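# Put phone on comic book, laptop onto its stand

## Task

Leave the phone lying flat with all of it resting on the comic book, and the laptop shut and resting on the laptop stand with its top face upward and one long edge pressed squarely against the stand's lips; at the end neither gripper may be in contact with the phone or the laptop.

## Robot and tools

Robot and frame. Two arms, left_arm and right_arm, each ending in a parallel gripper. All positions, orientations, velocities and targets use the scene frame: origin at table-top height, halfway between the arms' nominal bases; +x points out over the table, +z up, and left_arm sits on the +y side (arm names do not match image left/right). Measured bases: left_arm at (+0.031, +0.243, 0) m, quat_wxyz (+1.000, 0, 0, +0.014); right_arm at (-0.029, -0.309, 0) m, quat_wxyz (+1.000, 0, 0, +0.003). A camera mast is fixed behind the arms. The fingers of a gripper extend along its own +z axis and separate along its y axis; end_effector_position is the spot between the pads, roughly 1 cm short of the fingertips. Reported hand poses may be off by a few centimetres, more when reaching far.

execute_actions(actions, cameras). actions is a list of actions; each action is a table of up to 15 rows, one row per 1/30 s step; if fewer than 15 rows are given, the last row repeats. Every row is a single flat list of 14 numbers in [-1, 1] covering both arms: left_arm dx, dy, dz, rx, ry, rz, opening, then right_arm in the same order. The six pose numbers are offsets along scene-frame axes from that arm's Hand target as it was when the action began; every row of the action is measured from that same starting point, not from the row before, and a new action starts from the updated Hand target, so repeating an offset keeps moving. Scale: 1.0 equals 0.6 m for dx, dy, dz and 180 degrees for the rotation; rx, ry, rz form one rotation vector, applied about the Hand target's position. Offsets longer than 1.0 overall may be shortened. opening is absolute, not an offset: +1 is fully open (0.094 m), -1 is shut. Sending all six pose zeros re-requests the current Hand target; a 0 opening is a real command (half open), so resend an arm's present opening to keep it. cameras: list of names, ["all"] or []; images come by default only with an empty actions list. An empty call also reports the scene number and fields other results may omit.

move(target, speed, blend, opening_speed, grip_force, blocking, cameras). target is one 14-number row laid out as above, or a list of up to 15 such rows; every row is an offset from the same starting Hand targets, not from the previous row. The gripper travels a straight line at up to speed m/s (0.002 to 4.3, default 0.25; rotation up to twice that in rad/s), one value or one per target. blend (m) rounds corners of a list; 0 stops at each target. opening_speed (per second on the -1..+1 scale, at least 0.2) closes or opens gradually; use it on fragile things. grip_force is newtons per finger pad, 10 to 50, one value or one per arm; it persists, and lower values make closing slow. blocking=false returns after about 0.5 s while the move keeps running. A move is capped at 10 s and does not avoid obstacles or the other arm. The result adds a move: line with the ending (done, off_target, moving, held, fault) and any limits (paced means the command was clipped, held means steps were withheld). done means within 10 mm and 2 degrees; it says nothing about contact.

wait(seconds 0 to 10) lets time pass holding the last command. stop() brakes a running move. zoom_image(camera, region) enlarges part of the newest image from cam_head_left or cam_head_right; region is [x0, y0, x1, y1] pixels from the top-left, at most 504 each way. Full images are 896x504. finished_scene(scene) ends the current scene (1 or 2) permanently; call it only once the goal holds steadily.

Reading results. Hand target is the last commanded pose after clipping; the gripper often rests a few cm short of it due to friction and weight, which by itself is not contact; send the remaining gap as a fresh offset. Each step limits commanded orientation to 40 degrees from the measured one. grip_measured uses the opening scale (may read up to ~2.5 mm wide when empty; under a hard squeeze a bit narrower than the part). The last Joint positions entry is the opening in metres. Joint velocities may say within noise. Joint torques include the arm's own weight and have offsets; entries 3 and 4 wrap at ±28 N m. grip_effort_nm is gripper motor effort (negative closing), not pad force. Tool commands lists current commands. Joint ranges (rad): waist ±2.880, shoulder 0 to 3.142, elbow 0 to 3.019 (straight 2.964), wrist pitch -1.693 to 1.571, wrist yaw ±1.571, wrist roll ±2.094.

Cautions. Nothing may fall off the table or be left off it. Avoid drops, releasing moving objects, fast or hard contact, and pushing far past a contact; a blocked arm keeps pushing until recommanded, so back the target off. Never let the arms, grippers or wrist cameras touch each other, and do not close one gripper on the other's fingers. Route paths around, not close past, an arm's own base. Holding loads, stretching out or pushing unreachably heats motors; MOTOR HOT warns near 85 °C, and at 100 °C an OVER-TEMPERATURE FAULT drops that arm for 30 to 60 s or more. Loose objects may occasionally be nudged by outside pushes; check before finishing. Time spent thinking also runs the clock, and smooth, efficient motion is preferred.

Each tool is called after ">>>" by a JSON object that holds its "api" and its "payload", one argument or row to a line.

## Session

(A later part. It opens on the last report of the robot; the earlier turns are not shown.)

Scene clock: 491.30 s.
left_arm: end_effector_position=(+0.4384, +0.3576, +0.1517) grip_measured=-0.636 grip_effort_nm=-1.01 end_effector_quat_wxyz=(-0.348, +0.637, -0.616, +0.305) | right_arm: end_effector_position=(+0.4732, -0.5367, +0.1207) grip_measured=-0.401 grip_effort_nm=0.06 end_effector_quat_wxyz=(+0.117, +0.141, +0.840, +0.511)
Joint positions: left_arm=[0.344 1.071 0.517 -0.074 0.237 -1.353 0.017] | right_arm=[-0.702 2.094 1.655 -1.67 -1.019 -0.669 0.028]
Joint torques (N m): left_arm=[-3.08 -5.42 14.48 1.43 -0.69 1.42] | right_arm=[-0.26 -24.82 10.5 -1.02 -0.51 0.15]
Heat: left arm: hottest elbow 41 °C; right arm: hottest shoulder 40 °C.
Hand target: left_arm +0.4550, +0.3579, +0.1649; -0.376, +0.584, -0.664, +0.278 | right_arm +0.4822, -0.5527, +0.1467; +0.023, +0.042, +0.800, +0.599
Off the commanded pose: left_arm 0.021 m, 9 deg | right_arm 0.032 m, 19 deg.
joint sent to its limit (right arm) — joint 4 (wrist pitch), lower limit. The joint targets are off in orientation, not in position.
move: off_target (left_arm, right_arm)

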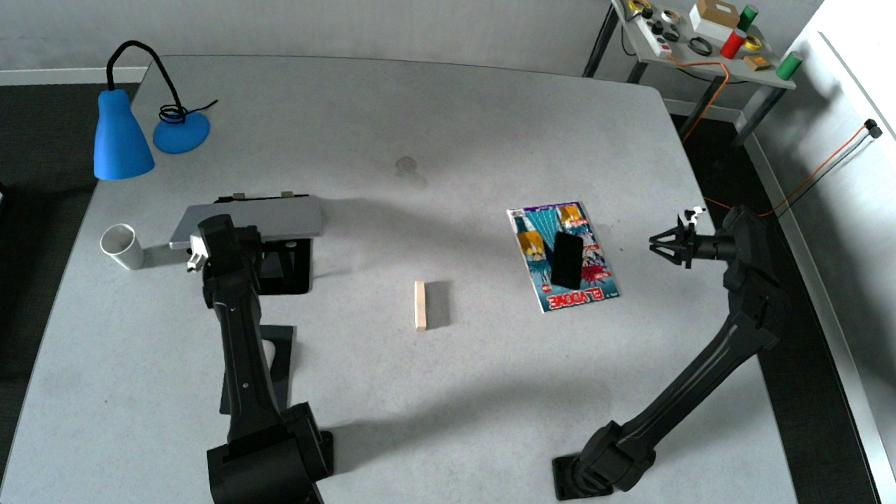

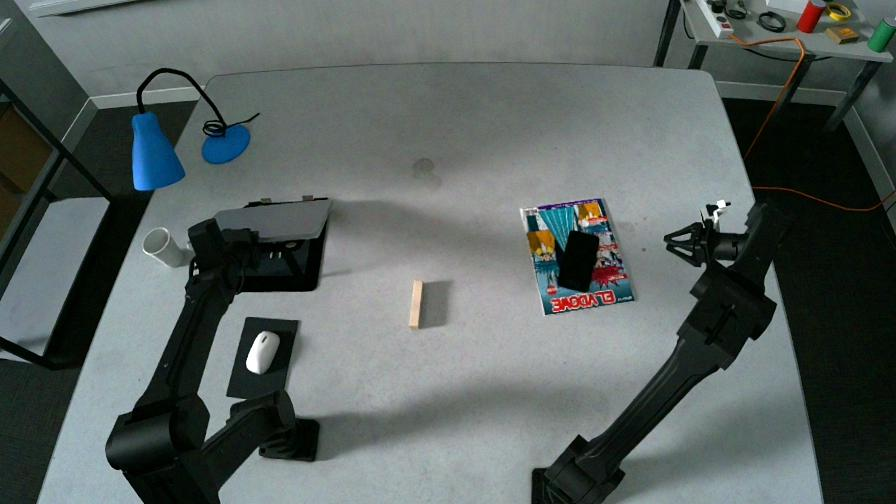

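>>> {"api": "move", "payload": {
  "target": [
    [0.02,0.003,-0.04,0.008,0.0,-0.016,-1,0,0,0,0,0,0,-0.4]
  ],
  "speed": 0.05,
  "cameras": ["all"]
}}

>>> {"api": "zoom_image", "payload": {
  "camera": "cam_head_left",
  "region": [150, 150, 370, 310]
}}

>>> {"api": "zoom_image", "payload": {
  "camera": "cam_head_right",
  "region": [150, 150, 370, 310]
}}

Scene clock: 496.63 s.
left_arm: end_effector_position=(+0.4574, +0.3592, +0.1448) grip_measured=-0.635 grip_effort_nm=-1.01 end_effector_quat_wxyz=(-0.360, +0.608, -0.635, +0.312) | right_arm: end_effector_position=(+0.4732, -0.5367, +0.1207) grip_measured=-0.401 grip_effort_nm=0.06 end_effector_quat_wxyz=(+0.117, +0.141, +0.840, +0.511)
Joint positions: left_arm=[0.343 1.152 0.531 0.018 0.268 -1.296 0.017] | right_arm=[-0.702 2.094 1.655 -1.67 -1.019 -0.669 0.028]
Joint torques (N m): left_arm=[-2.49 -5.42 12.29 1.37 -0.56 1.41] | right_arm=[-0.32 -24.76 10.5 -1.03 -0.52 0.15]
Heat: left arm: hottest elbow 41 °C; right arm: hottest shoulder 40 °C.
Hand target: left_arm +0.4670, +0.3597, +0.1410; -0.376, +0.562, -0.682, +0.279 | right_arm +0.4822, -0.5527, +0.1467; +0.023, +0.042, +0.800, +0.599
Off the commanded pose: left_arm 0.010 m, 9 deg | right_arm 0.032 m, 19 deg.
joint sent to its limit (right arm) — joint 4 (wrist pitch), lower limit. The joint targets are off in orientation, not in position.
move: off_target (left_arm, right_arm)

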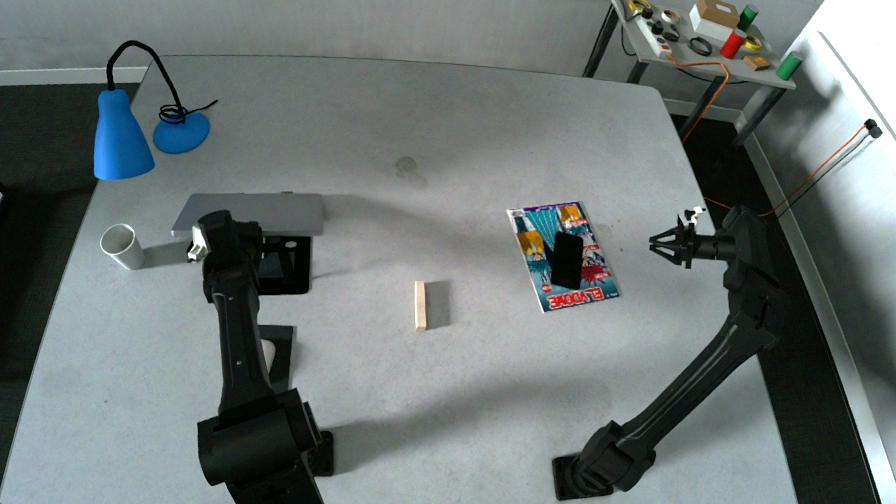

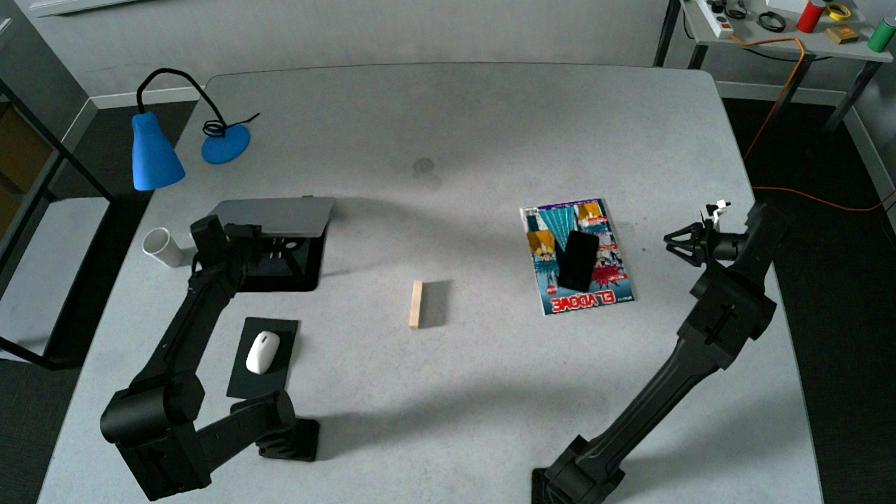

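Scaled by 2.291.

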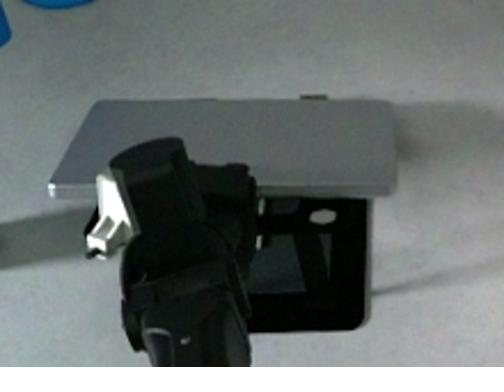

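Scaled by 2.291.

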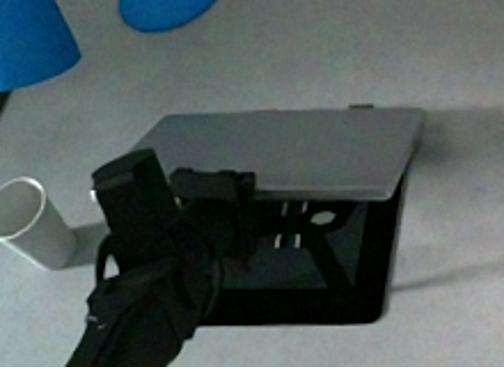

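>>> {"api": "move", "payload": {
  "target": [
    [-0.035,0.003,0.0,0.0,0.0,0.009,-1,0,0,0,0,0,0,-0.4]
  ],
  "speed": 0.05,
  "cameras": ["all"]
}}

>>> {"api": "zoom_image", "payload": {
  "camera": "cam_head_left",
  "region": [150, 150, 370, 310]
}}

>>> {"api": "zoom_image", "payload": {
  "camera": "cam_head_right",
  "region": [150, 150, 370, 310]
}}

Scene clock: 500.60 s.
left_arm: end_effector_position=(+0.4573, +0.3596, +0.1467) grip_measured=-0.635 grip_effort_nm=-1.01 end_effector_quat_wxyz=(-0.363, +0.606, -0.636, +0.310) | right_arm: end_effector_position=(+0.4732, -0.5367, +0.1207) grip_measured=-0.401 grip_effort_nm=0.06 end_effector_quat_wxyz=(+0.117, +0.141, +0.840, +0.511)
Joint positions: left_arm=[0.343 1.147 0.531 0.018 0.266 -1.291 0.017] | right_arm=[-0.702 2.094 1.655 -1.67 -1.019 -0.669 0.028]
Joint torques (N m): left_arm=[-1.49 -9.7 8.34 0.8 -0.74 1.31] | right_arm=[-0.26 -24.88 10.5 -1.01 -0.51 0.15]
Heat: left arm: hottest elbow 41 °C; right arm: hottest shoulder 40 °C.
Hand target: left_arm +0.4460, +0.3615, +0.1410; -0.380, +0.572, -0.674, +0.273 | right_arm +0.4822, -0.5527, +0.1467; +0.023, +0.042, +0.800, +0.599
Off the commanded pose: left_arm 0.013 m, 7 deg | right_arm 0.032 m, 19 deg.
joint sent to its limit (right arm) — joint 4 (wrist pitch), lower limit. The joint targets are off in orientation, not in position.
move: off_target (left_arm, right_arm)

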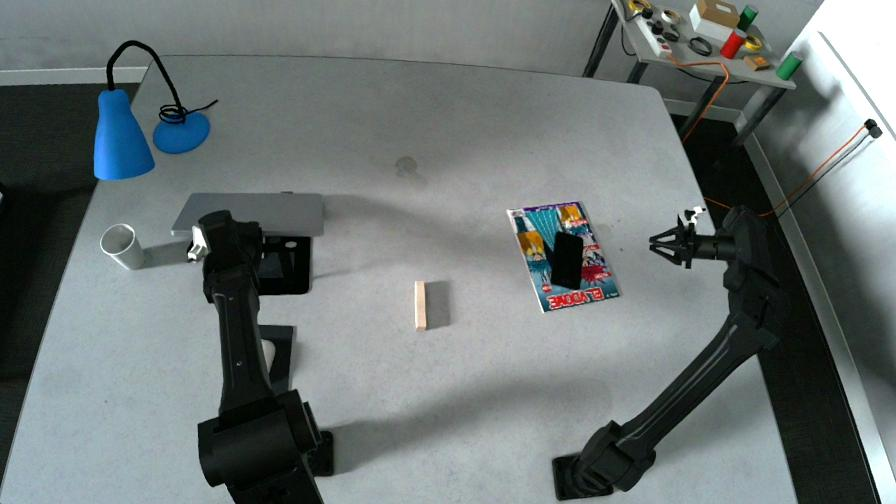

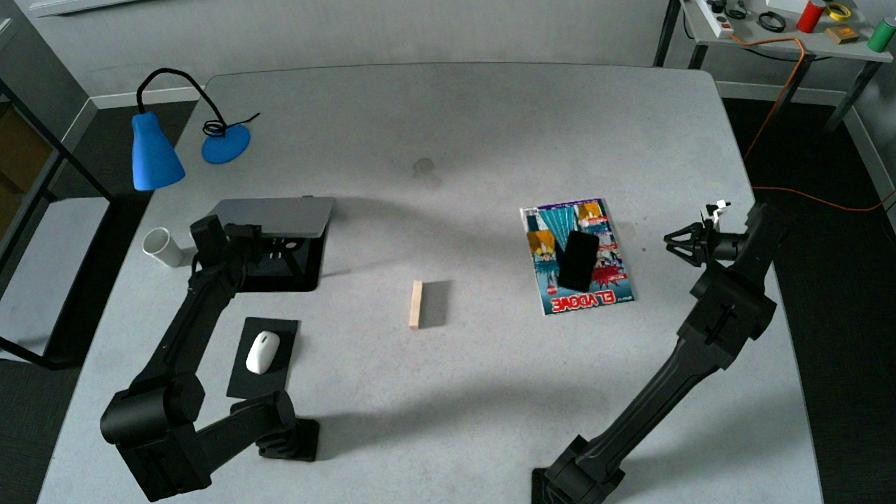

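Scaled by 2.291.

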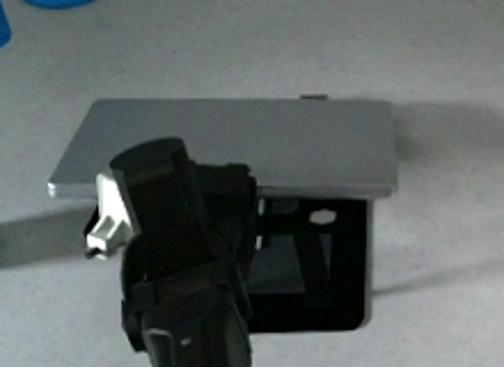

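Scaled by 2.291.

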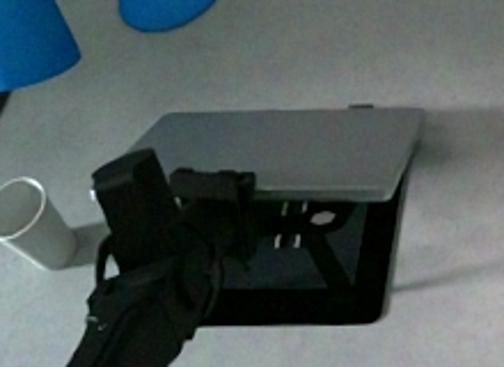

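>>> {"api": "move", "payload": {
  "target": [
    [-0.03,0.003,0.05,0.0,0.0,0.0,-1,0,0,0,0,0,0,-0.4]
  ],
  "speed": 0.05,
  "cameras": ["all"]
}}

>>> {"api": "zoom_image", "payload": {
  "camera": "cam_head_left",
  "region": [150, 150, 370, 310]
}}

>>> {"api": "zoom_image", "payload": {
  "camera": "cam_head_right",
  "region": [150, 150, 370, 310]
}}

Scene clock: 504.37 s.
left_arm: end_effector_position=(+0.4329, +0.3544, +0.1549) grip_measured=-0.635 grip_effort_nm=-1.01 end_effector_quat_wxyz=(-0.345, +0.611, -0.647, +0.297) | right_arm: end_effector_position=(+0.4732, -0.5367, +0.1207) grip_measured=-0.401 grip_effort_nm=0.06 end_effector_quat_wxyz=(+0.117, +0.141, +0.840, +0.511)
Joint positions: left_arm=[0.356 1.049 0.526 -0.13 0.272 -1.265 0.017] | right_arm=[-0.702 2.094 1.655 -1.67 -1.019 -0.669 0.028]
Joint torques (N m): left_arm=[-0.38 -10.11 10.7 1.14 -0.38 1.15] | right_arm=[-0.32 -24.76 10.51 -1.02 -0.51 0.15]
Heat: left arm: hottest elbow 40 °C; right arm: hottest shoulder 40 °C.
Hand target: left_arm +0.4280, +0.3633, +0.1710; -0.380, +0.572, -0.674, +0.273 | right_arm +0.4822, -0.5527, +0.1467; +0.023, +0.042, +0.800, +0.599
Off the commanded pose: left_arm 0.019 m, 7 deg | right_arm 0.032 m, 19 deg.
joint sent to its limit (right arm) — joint 4 (wrist pitch), lower limit. The joint targets are off in orientation, not in position.
move: off_target (left_arm, right_arm)

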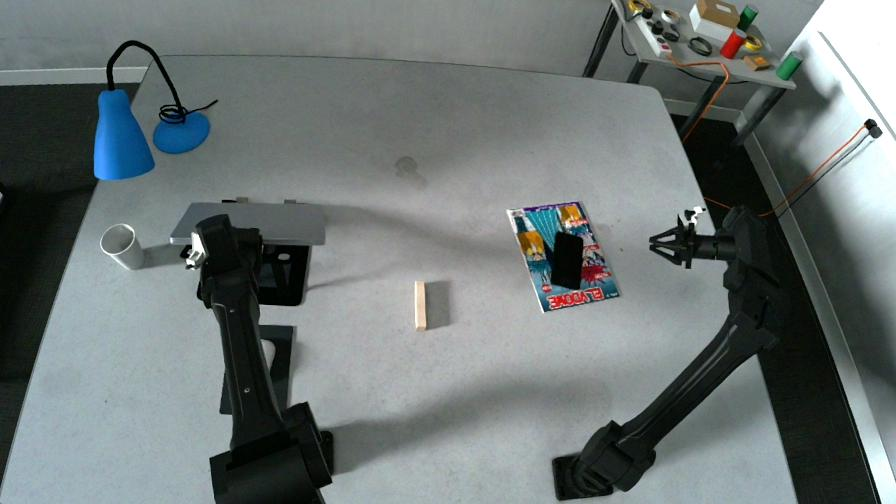

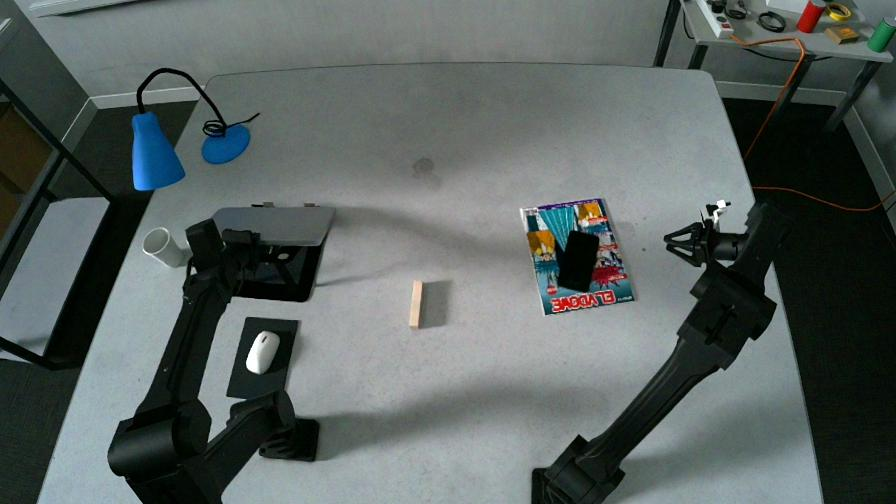

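Scaled by 2.291.

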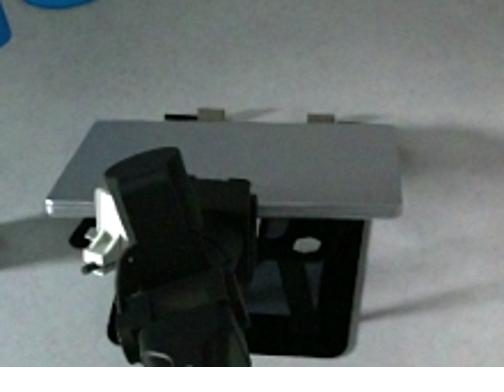

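Scaled by 2.291.

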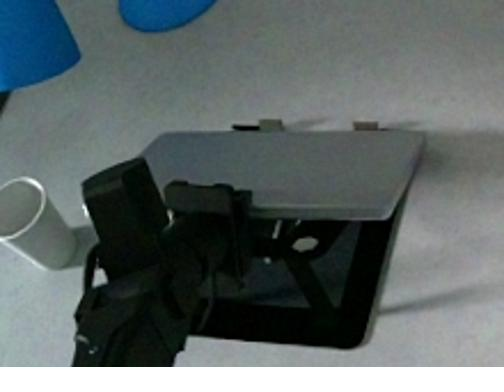

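>>> {"api": "move", "payload": {
  "target": [
    [-0.03,0.0,0.1,0.0,0.0,-0.006,-1,0,0,0,0,0,0,-0.4]
  ],
  "speed": 0.05,
  "cameras": ["all"]
}}

>>> {"api": "zoom_image", "payload": {
  "camera": "cam_head_left",
  "region": [150, 150, 370, 310]
}}

>>> {"api": "zoom_image", "payload": {
  "camera": "cam_head_right",
  "region": [150, 150, 370, 310]
}}

Scene clock: 516.73 s.
left_arm: end_effector_position=(+0.3903, +0.3465, +0.1673) grip_measured=-0.635 grip_effort_nm=-1.01 end_effector_quat_wxyz=(+0.315, -0.611, +0.671, -0.278) | right_arm: end_effector_position=(+0.4732, -0.5367, +0.1207) grip_measured=-0.401 grip_effort_nm=0.06 end_effector_quat_wxyz=(+0.117, +0.141, +0.840, +0.511)
Joint positions: left_arm=[0.394 0.897 0.526 -0.376 0.307 -1.188 0.017] | right_arm=[-0.702 2.094 1.655 -1.67 -1.019 -0.669 0.028]
Joint torques (N m): left_arm=[-0.5 -8.47 19.78 0.81 -0.07 0.82] | right_arm=[-0.32 -24.88 10.52 -1.03 -0.51 0.16]
Heat: left arm: hottest elbow 39 °C; right arm: hottest shoulder 40 °C.
Hand target: left_arm +0.4100, +0.3633, +0.2309; +0.377, -0.566, +0.679, -0.277 | right_arm +0.4822, -0.5527, +0.1467; +0.023, +0.042, +0.800, +0.599
Off the commanded pose: left_arm 0.069 m, 9 deg | right_arm 0.032 m, 19 deg.
joint sent to its limit (right arm) — joint 4 (wrist pitch), lower limit. The joint targets are off in orientation, not in position.
move: off_target (left_arm, right_arm)

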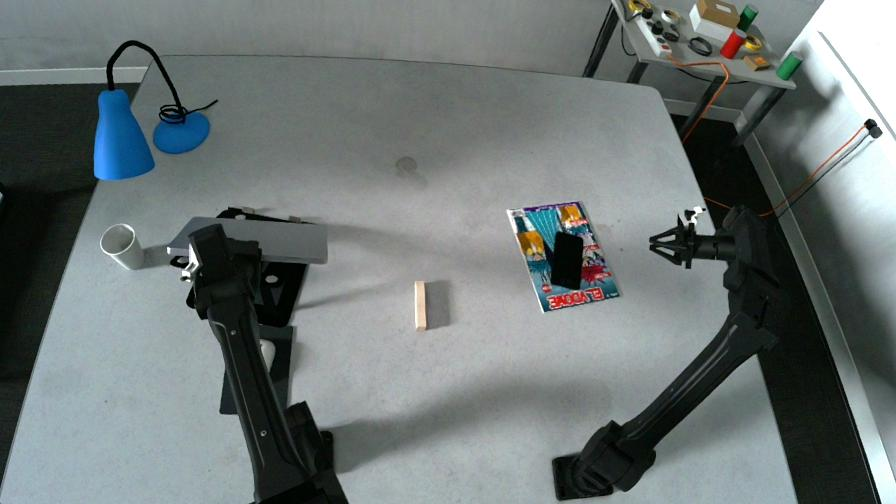

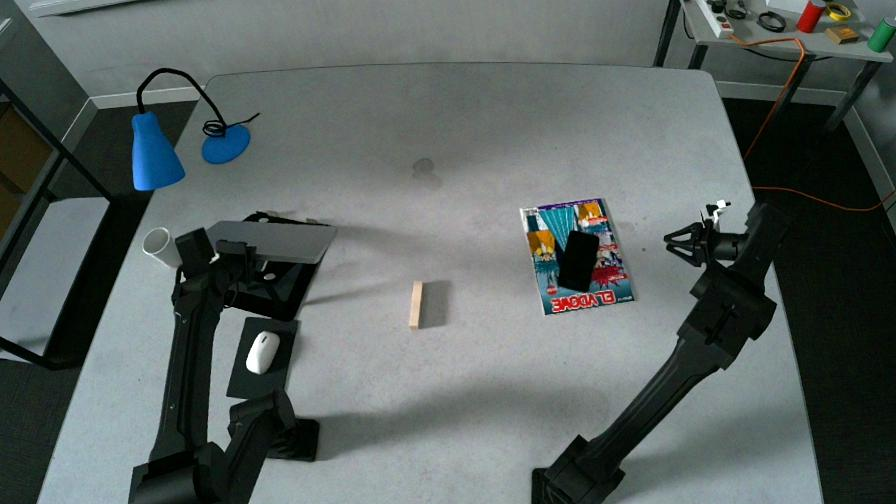

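Scaled by 2.291.

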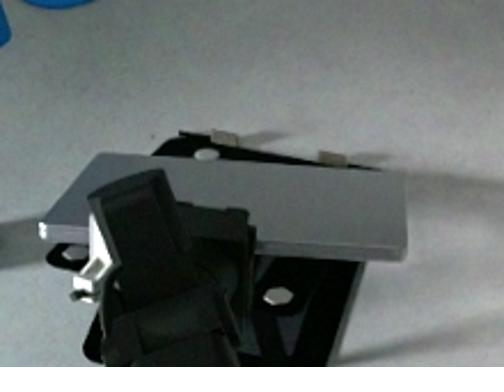

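Scaled by 2.291.

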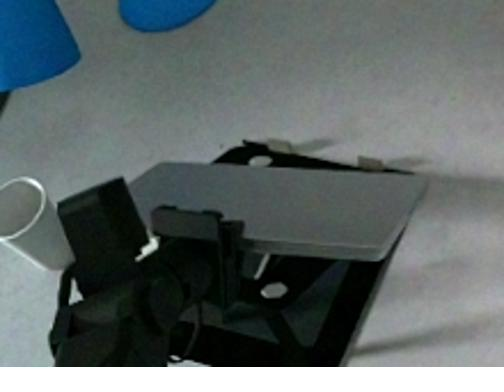

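>>> {"api": "move", "payload": {
  "target": [
    [0.02,0.0,0.12,0.0,-0.015,0,-1,0,0,0,0,0,0,-0.4]
  ],
  "speed": 0.06,
  "cameras": ["all"]
}}

>>> {"api": "zoom_image", "payload": {
  "camera": "cam_head_left",
  "region": [150, 150, 370, 330]
}}

>>> {"api": "zoom_image", "payload": {
  "camera": "cam_head_right",
  "region": [150, 150, 370, 330]
}}

Scene clock: 520.90 s.
left_arm: end_effector_position=(+0.3815, +0.3429, +0.1855) grip_measured=-0.635 grip_effort_nm=-1.01 end_effector_quat_wxyz=(+0.286, -0.616, +0.686, -0.262) | right_arm: end_effector_position=(+0.4732, -0.5367, +0.1207) grip_measured=-0.401 grip_effort_nm=0.06 end_effector_quat_wxyz=(+0.117, +0.141, +0.840, +0.511)
Joint positions: left_arm=[0.394 0.871 0.6 -0.553 0.305 -1.159 0.017] | right_arm=[-0.702 2.094 1.655 -1.67 -1.019 -0.669 0.028]
Joint torques (N m): left_arm=[-0.97 -11.52 26 2.24 0.21 0.35] | right_arm=[-0.32 -24.76 10.5 -1.01 -0.52 0.16]
Heat: left arm: hottest elbow 40 °C; right arm: hottest shoulder 40 °C.
Hand target: left_arm +0.4220, +0.3633, +0.3031; +0.393, -0.559, +0.670, -0.290 | right_arm +0.4822, -0.5527, +0.1467; +0.023, +0.042, +0.800, +0.599
Off the commanded pose: left_arm 0.126 m, 14 deg | right_arm 0.032 m, 19 deg.
joint sent to its limit (right arm) — joint 4 (wrist pitch), lower limit. The joint targets are off in orientation, not in position.
move: off_target (left_arm, right_arm)

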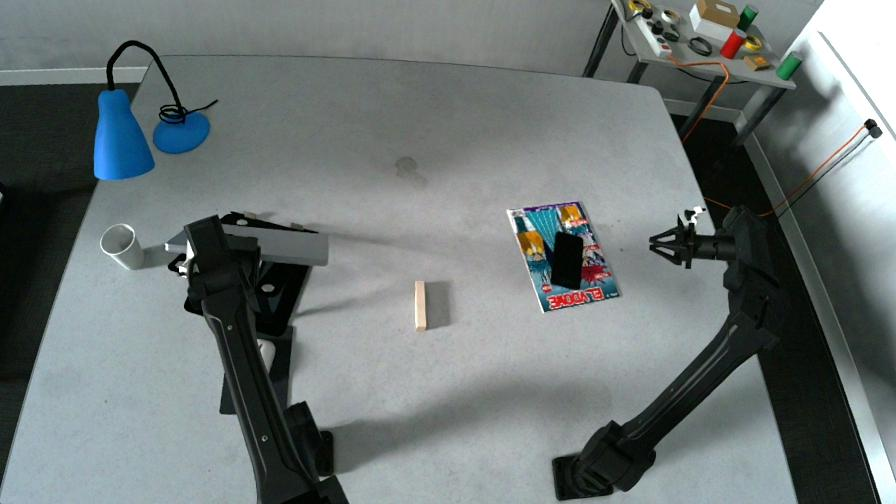

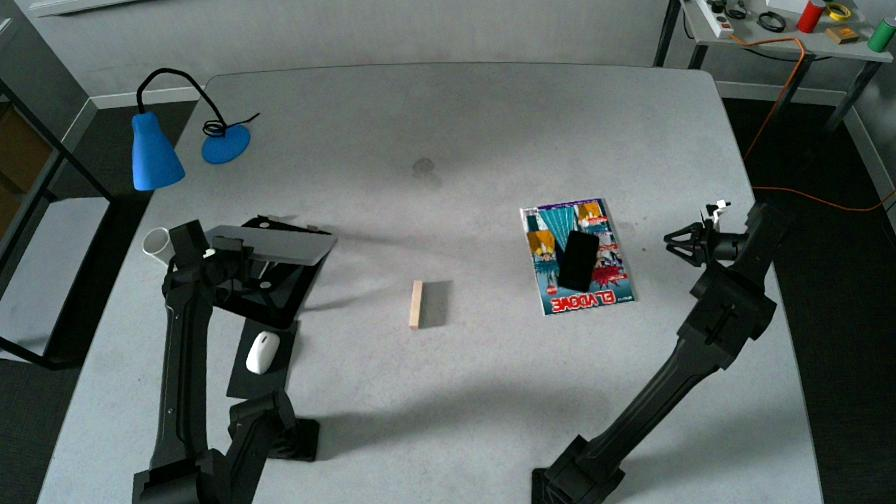

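Scaled by 2.291.

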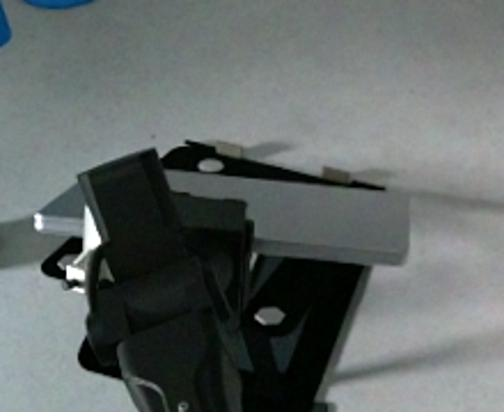

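Scaled by 2.291.

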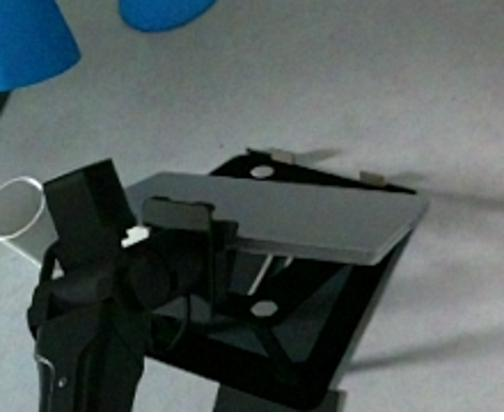

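>>> {"api": "move", "payload": {
  "target": [
    [0.05,0.0,0.15,0.0,-0.04,0,-1,0,0,0,0,0,0,-0.4]
  ],
  "speed": 0.1,
  "cameras": ["all"]
}}

>>> {"api": "zoom_image", "payload": {
  "camera": "cam_head_left",
  "region": [150, 150, 370, 330]
}}

>>> {"api": "zoom_image", "payload": {
  "camera": "cam_head_right",
  "region": [150, 150, 370, 330]
}}

Scene clock: 525.60 s.
left_arm: end_effector_position=(+0.3892, +0.3456, +0.2310) grip_measured=-0.635 grip_effort_nm=-1.01 end_effector_quat_wxyz=(+0.293, -0.619, +0.676, -0.271) | right_arm: end_effector_position=(+0.4732, -0.5367, +0.1207) grip_measured=-0.401 grip_effort_nm=0.06 end_effector_quat_wxyz=(+0.117, +0.141, +0.840, +0.511)
Joint positions: left_arm=[0.394 0.853 0.701 -0.645 0.309 -1.186 0.017] | right_arm=[-0.702 2.094 1.655 -1.67 -1.019 -0.669 0.028]
Joint torques (N m): left_arm=[-2.02 -10.58 -25.44 3.96 0.69 0.09] | right_arm=[-0.32 -24.7 10.5 -1.02 -0.52 0.15]
Heat: left arm: hottest elbow 44 °C; right arm: hottest shoulder 40 °C.
Hand target: left_arm +0.4520, +0.3633, +0.3931; +0.434, -0.539, +0.644, -0.325 | right_arm +0.4822, -0.5527, +0.1467; +0.023, +0.042, +0.800, +0.599
Off the commanded pose: left_arm 0.175 m, 20 deg | right_arm 0.032 m, 19 deg.
joint sent to its limit (right arm) — joint 4 (wrist pitch), lower limit. The joint targets are off in orientation, not in position.
move: off_target (left_arm, right_arm)

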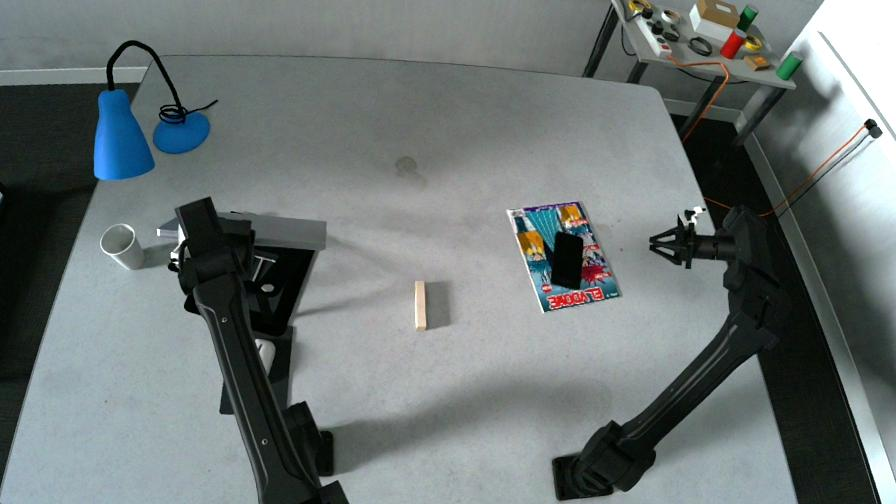

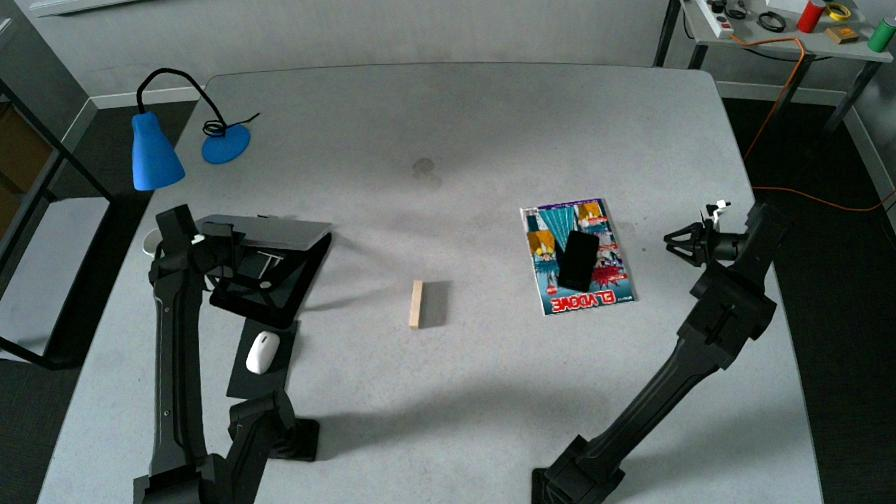

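Scaled by 2.291.

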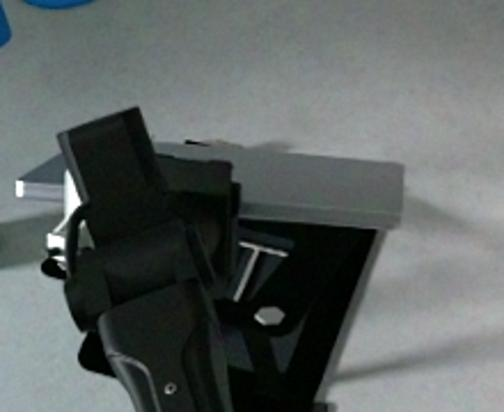

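Scaled by 2.291.

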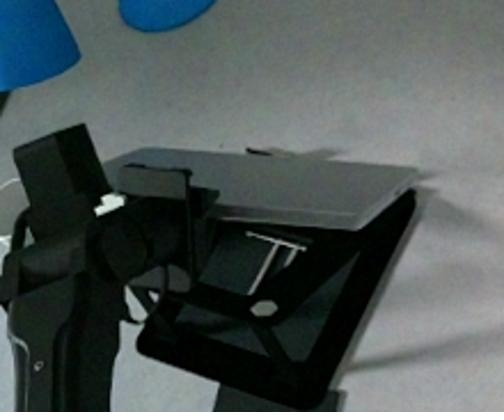

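>>> {"api": "move", "payload": {
  "target": [
    [0.02,0.0,0.06,0.0,-0.085,-0.055,-1,0,0,0,0,0,0,-0.4]
  ],
  "speed": 0.1,
  "cameras": ["all"]
}}

>>> {"api": "zoom_image", "payload": {
  "camera": "cam_head_left",
  "region": [150, 130, 370, 330]
}}

>>> {"api": "zoom_image", "payload": {
  "camera": "cam_head_right",
  "region": [150, 130, 370, 330]
}}

Scene clock: 535.37 s.
left_arm: end_effector_position=(+0.4275, +0.3453, +0.2822) grip_measured=-0.635 grip_effort_nm=-1.00 end_effector_quat_wxyz=(+0.350, -0.536, +0.656, -0.401) | right_arm: end_effector_position=(+0.4732, -0.5367, +0.1207) grip_measured=-0.401 grip_effort_nm=0.06 end_effector_quat_wxyz=(+0.117, +0.141, +0.840, +0.511)
Joint positions: left_arm=[0.462 0.888 0.701 -0.359 0.584 -1.215 0.017] | right_arm=[-0.702 2.094 1.655 -1.67 -1.019 -0.669 0.028]
Joint torques (N m): left_arm=[-0.56 -11.34 26.11 6.17 1.04 0.09] | right_arm=[-0.26 -24.82 10.5 -1.05 -0.52 0.15]
Motor temperatures (°C): left_arm=[23 27 54 25 29 25 29] | right_arm=[27 40 41 25 25 23 25]
Heat: left arm: hottest elbow 54 °C; right arm: hottest elbow 41 °C.
Hand target: left_arm +0.4640, +0.3633, +0.4290; +0.487, -0.434, +0.625, -0.430 | right_arm +0.4822, -0.5527, +0.1467; +0.023, +0.042, +0.800, +0.599
Off the commanded pose: left_arm 0.152 m, 20 deg | right_arm 0.032 m, 19 deg.
joint sent to its limit (right arm) — joint 4 (wrist pitch), lower limit. The joint targets are off in orientation, not in position.
move: off_target (left_arm, right_arm)

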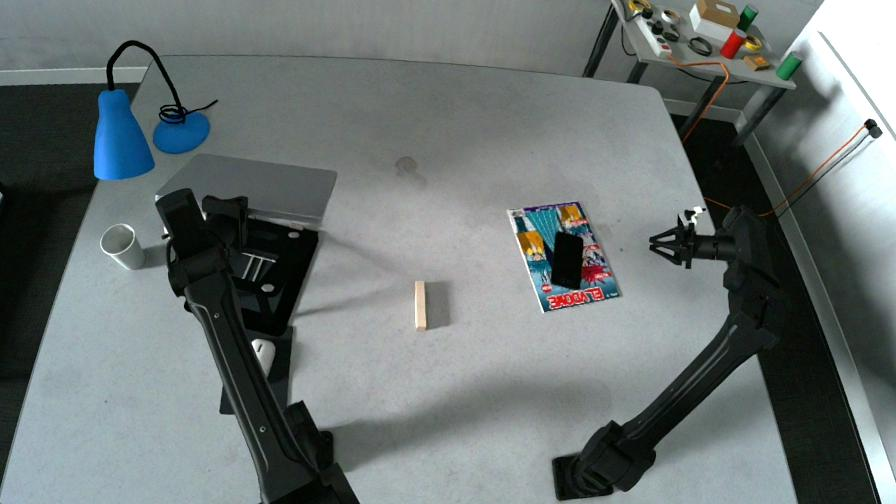

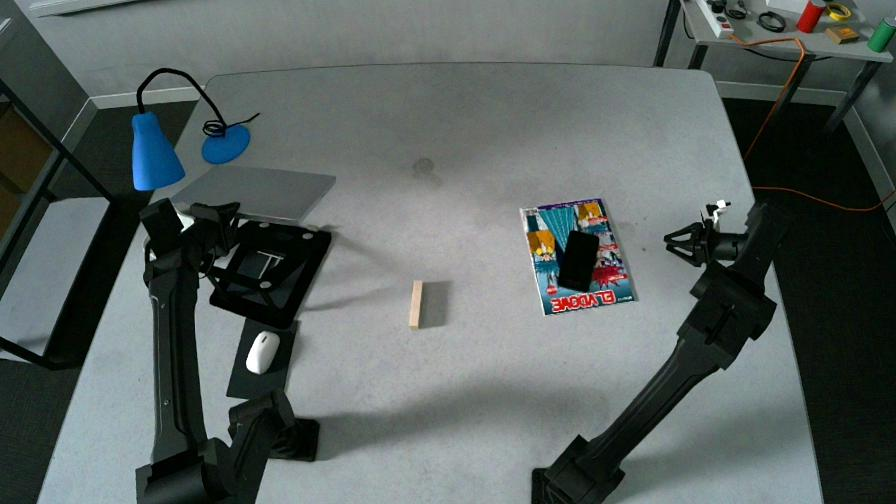

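Scaled by 2.291.

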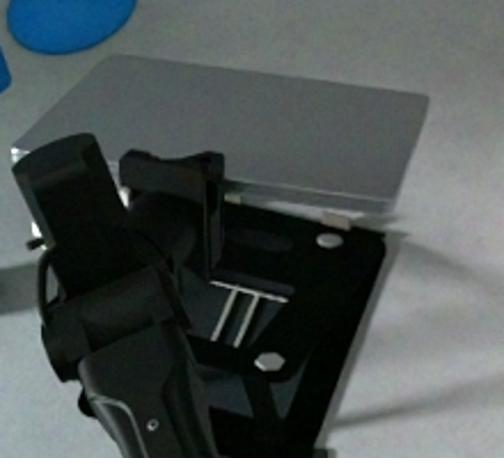

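Scaled by 2.291.

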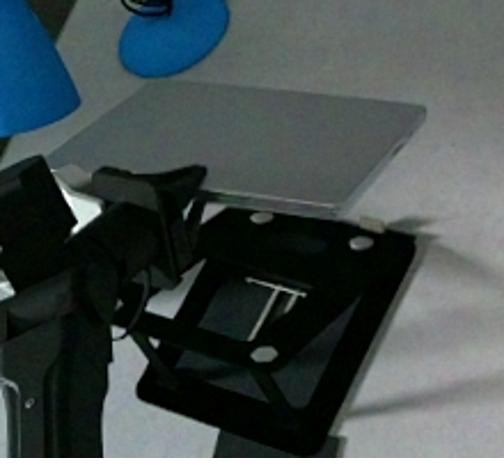

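>>> {"api": "move", "payload": {
  "target": [
    [-0.13,0.065,-0.03,0.0,0,-0.028,-1,0,0,0,0,0,0,-0.4]
  ],
  "speed": 0.1,
  "cameras": ["all"]
}}

>>> {"api": "zoom_image", "payload": {
  "camera": "cam_head_left",
  "region": [130, 130, 350, 330]
}}

>>> {"api": "zoom_image", "payload": {
  "camera": "cam_head_right",
  "region": [150, 130, 370, 330]
}}

Scene clock: 544.80 s.
left_arm: end_effector_position=(+0.3806, +0.3959, +0.3106) grip_measured=-0.635 grip_effort_nm=-1.01 end_effector_quat_wxyz=(+0.374, -0.495, +0.637, -0.459) | right_arm: end_effector_position=(+0.4732, -0.5367, +0.1207) grip_measured=-0.401 grip_effort_nm=0.06 end_effector_quat_wxyz=(+0.117, +0.141, +0.840, +0.511)
Joint positions: left_arm=[0.764 0.863 0.701 -0.378 0.948 -1.094 0.017] | right_arm=[-0.702 2.094 1.655 -1.67 -1.019 -0.669 0.028]
Joint torques (N m): left_arm=[-0.85 -11.69 22.5 3.54 1.73 0.3] | right_arm=[-0.32 -24.88 10.52 -1.03 -0.51 0.15]
Motor temperatures (°C): left_arm=[23 27 57 25 30 24 29] | right_arm=[27 40 41 25 25 23 25]
Heat: left arm: hottest elbow 57 °C; right arm: hottest elbow 41 °C.
Hand target: left_arm +0.3860, +0.4023, +0.4110; +0.467, -0.406, +0.643, -0.451 | right_arm +0.4822, -0.5527, +0.1467; +0.023, +0.042, +0.800, +0.599
Off the commanded pose: left_arm 0.101 m, 15 deg | right_arm 0.032 m, 19 deg.
joint sent to its limit (right arm) — joint 4 (wrist pitch), lower limit. The joint targets are off in orientation, not in position.
move: off_target (left_arm, right_arm)

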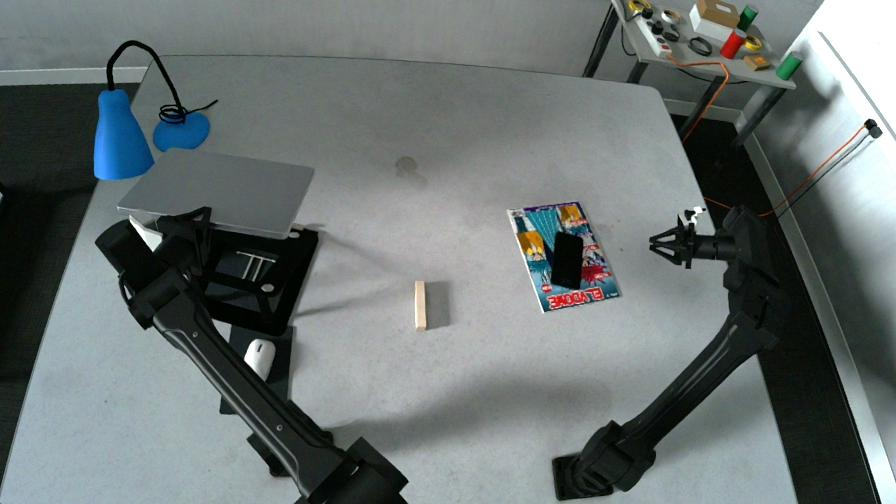

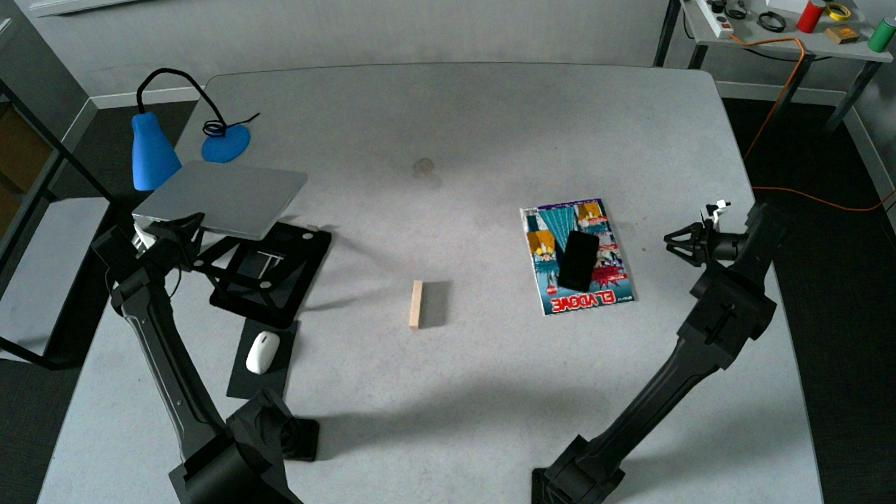

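Scaled by 2.291.

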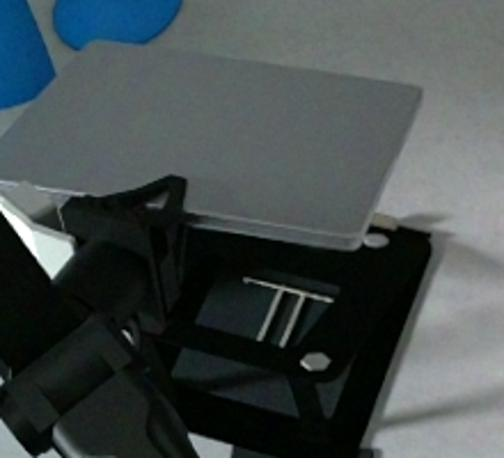

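Scaled by 2.291.

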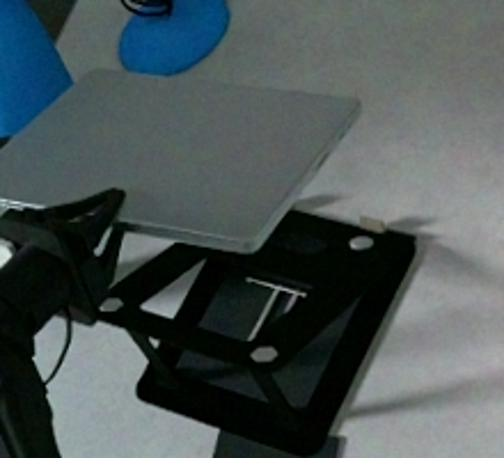

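>>> {"api": "move", "payload": {
  "target": [
    [-0.09,-0.02,-0.18,0.0,0.05,-0.022,-1,0,0,0,0,0,0,-0.4]
  ],
  "speed": 0.1,
  "cameras": ["all"]
}}

>>> {"api": "zoom_image", "payload": {
  "camera": "cam_head_left",
  "region": [130, 130, 350, 330]
}}

>>> {"api": "zoom_image", "payload": {
  "camera": "cam_head_right",
  "region": [150, 130, 370, 330]
}}

Scene clock: 552.23 s.
left_arm: end_effector_position=(+0.3287, +0.3853, +0.2384) grip_measured=-0.635 grip_effort_nm=-1.01 end_effector_quat_wxyz=(+0.328, -0.484, +0.685, -0.436) | right_arm: end_effector_position=(+0.4732, -0.5367, +0.1207) grip_measured=-0.401 grip_effort_nm=0.06 end_effector_quat_wxyz=(+0.117, +0.141, +0.840, +0.511)
Joint positions: left_arm=[0.89 0.859 0.611 -0.676 1.038 -0.69 0.017] | right_arm=[-0.702 2.094 1.655 -1.67 -1.019 -0.669 0.028]
Joint torques (N m): left_arm=[-0.62 -9.93 17.28 2.43 2.76 0.27] | right_arm=[-0.26 -24.82 10.52 -1.03 -0.51 0.15]
Motor temperatures (°C): left_arm=[23 27 57 25 32 24 29] | right_arm=[27 41 41 25 25 23 25]
Heat: left arm: hottest elbow 57 °C; right arm: hottest shoulder 41 °C.
Hand target: left_arm +0.3320, +0.3904, +0.3031; +0.400, -0.418, +0.691, -0.433 | right_arm +0.4822, -0.5527, +0.1467; +0.023, +0.042, +0.800, +0.599
Off the commanded pose: left_arm 0.065 m, 11 deg | right_arm 0.032 m, 19 deg.
joint sent to its limit (right arm) — joint 4 (wrist pitch), lower limit. The joint targets are off in orientation, not in position.
move: off_target (left_arm, right_arm)

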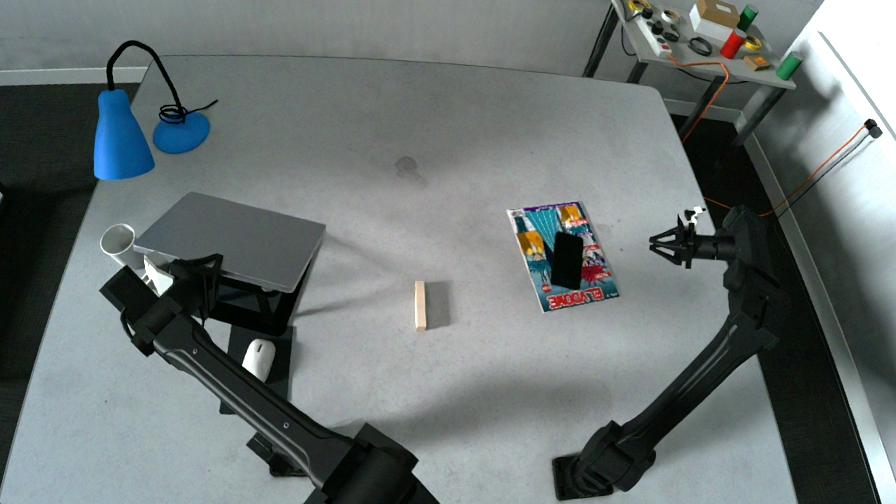

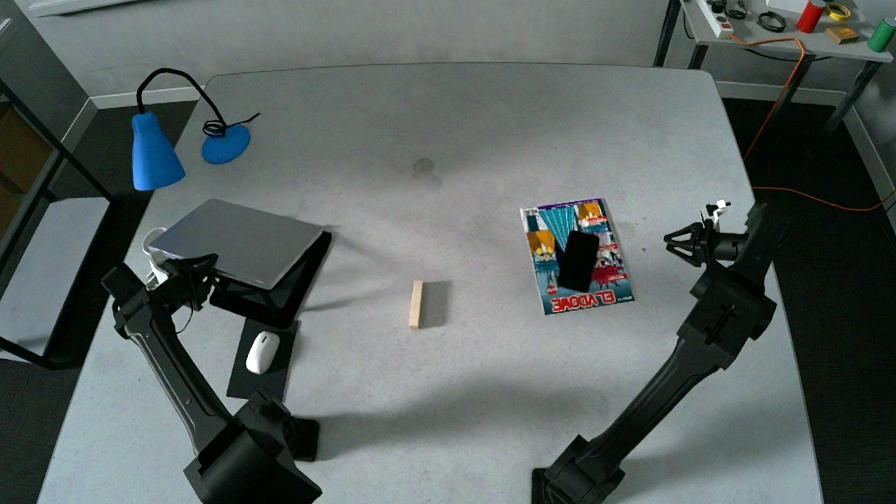

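Scaled by 2.291.

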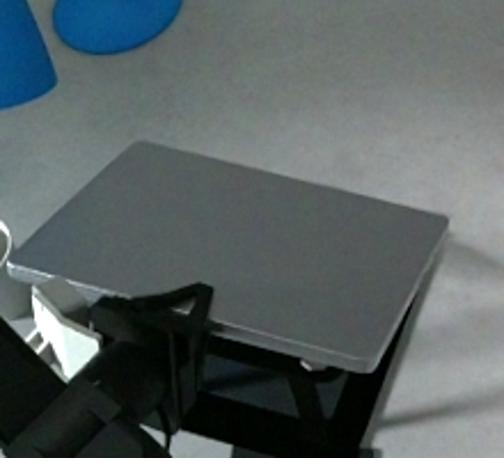

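Scaled by 2.291.

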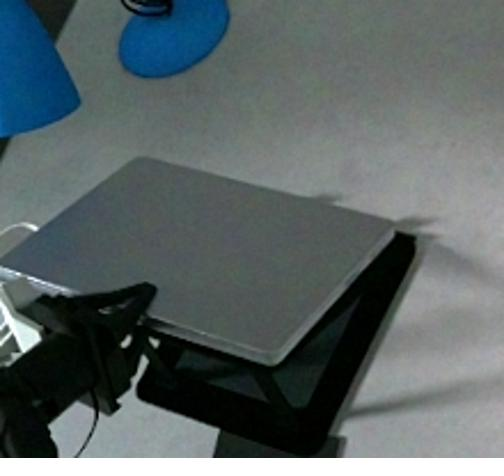

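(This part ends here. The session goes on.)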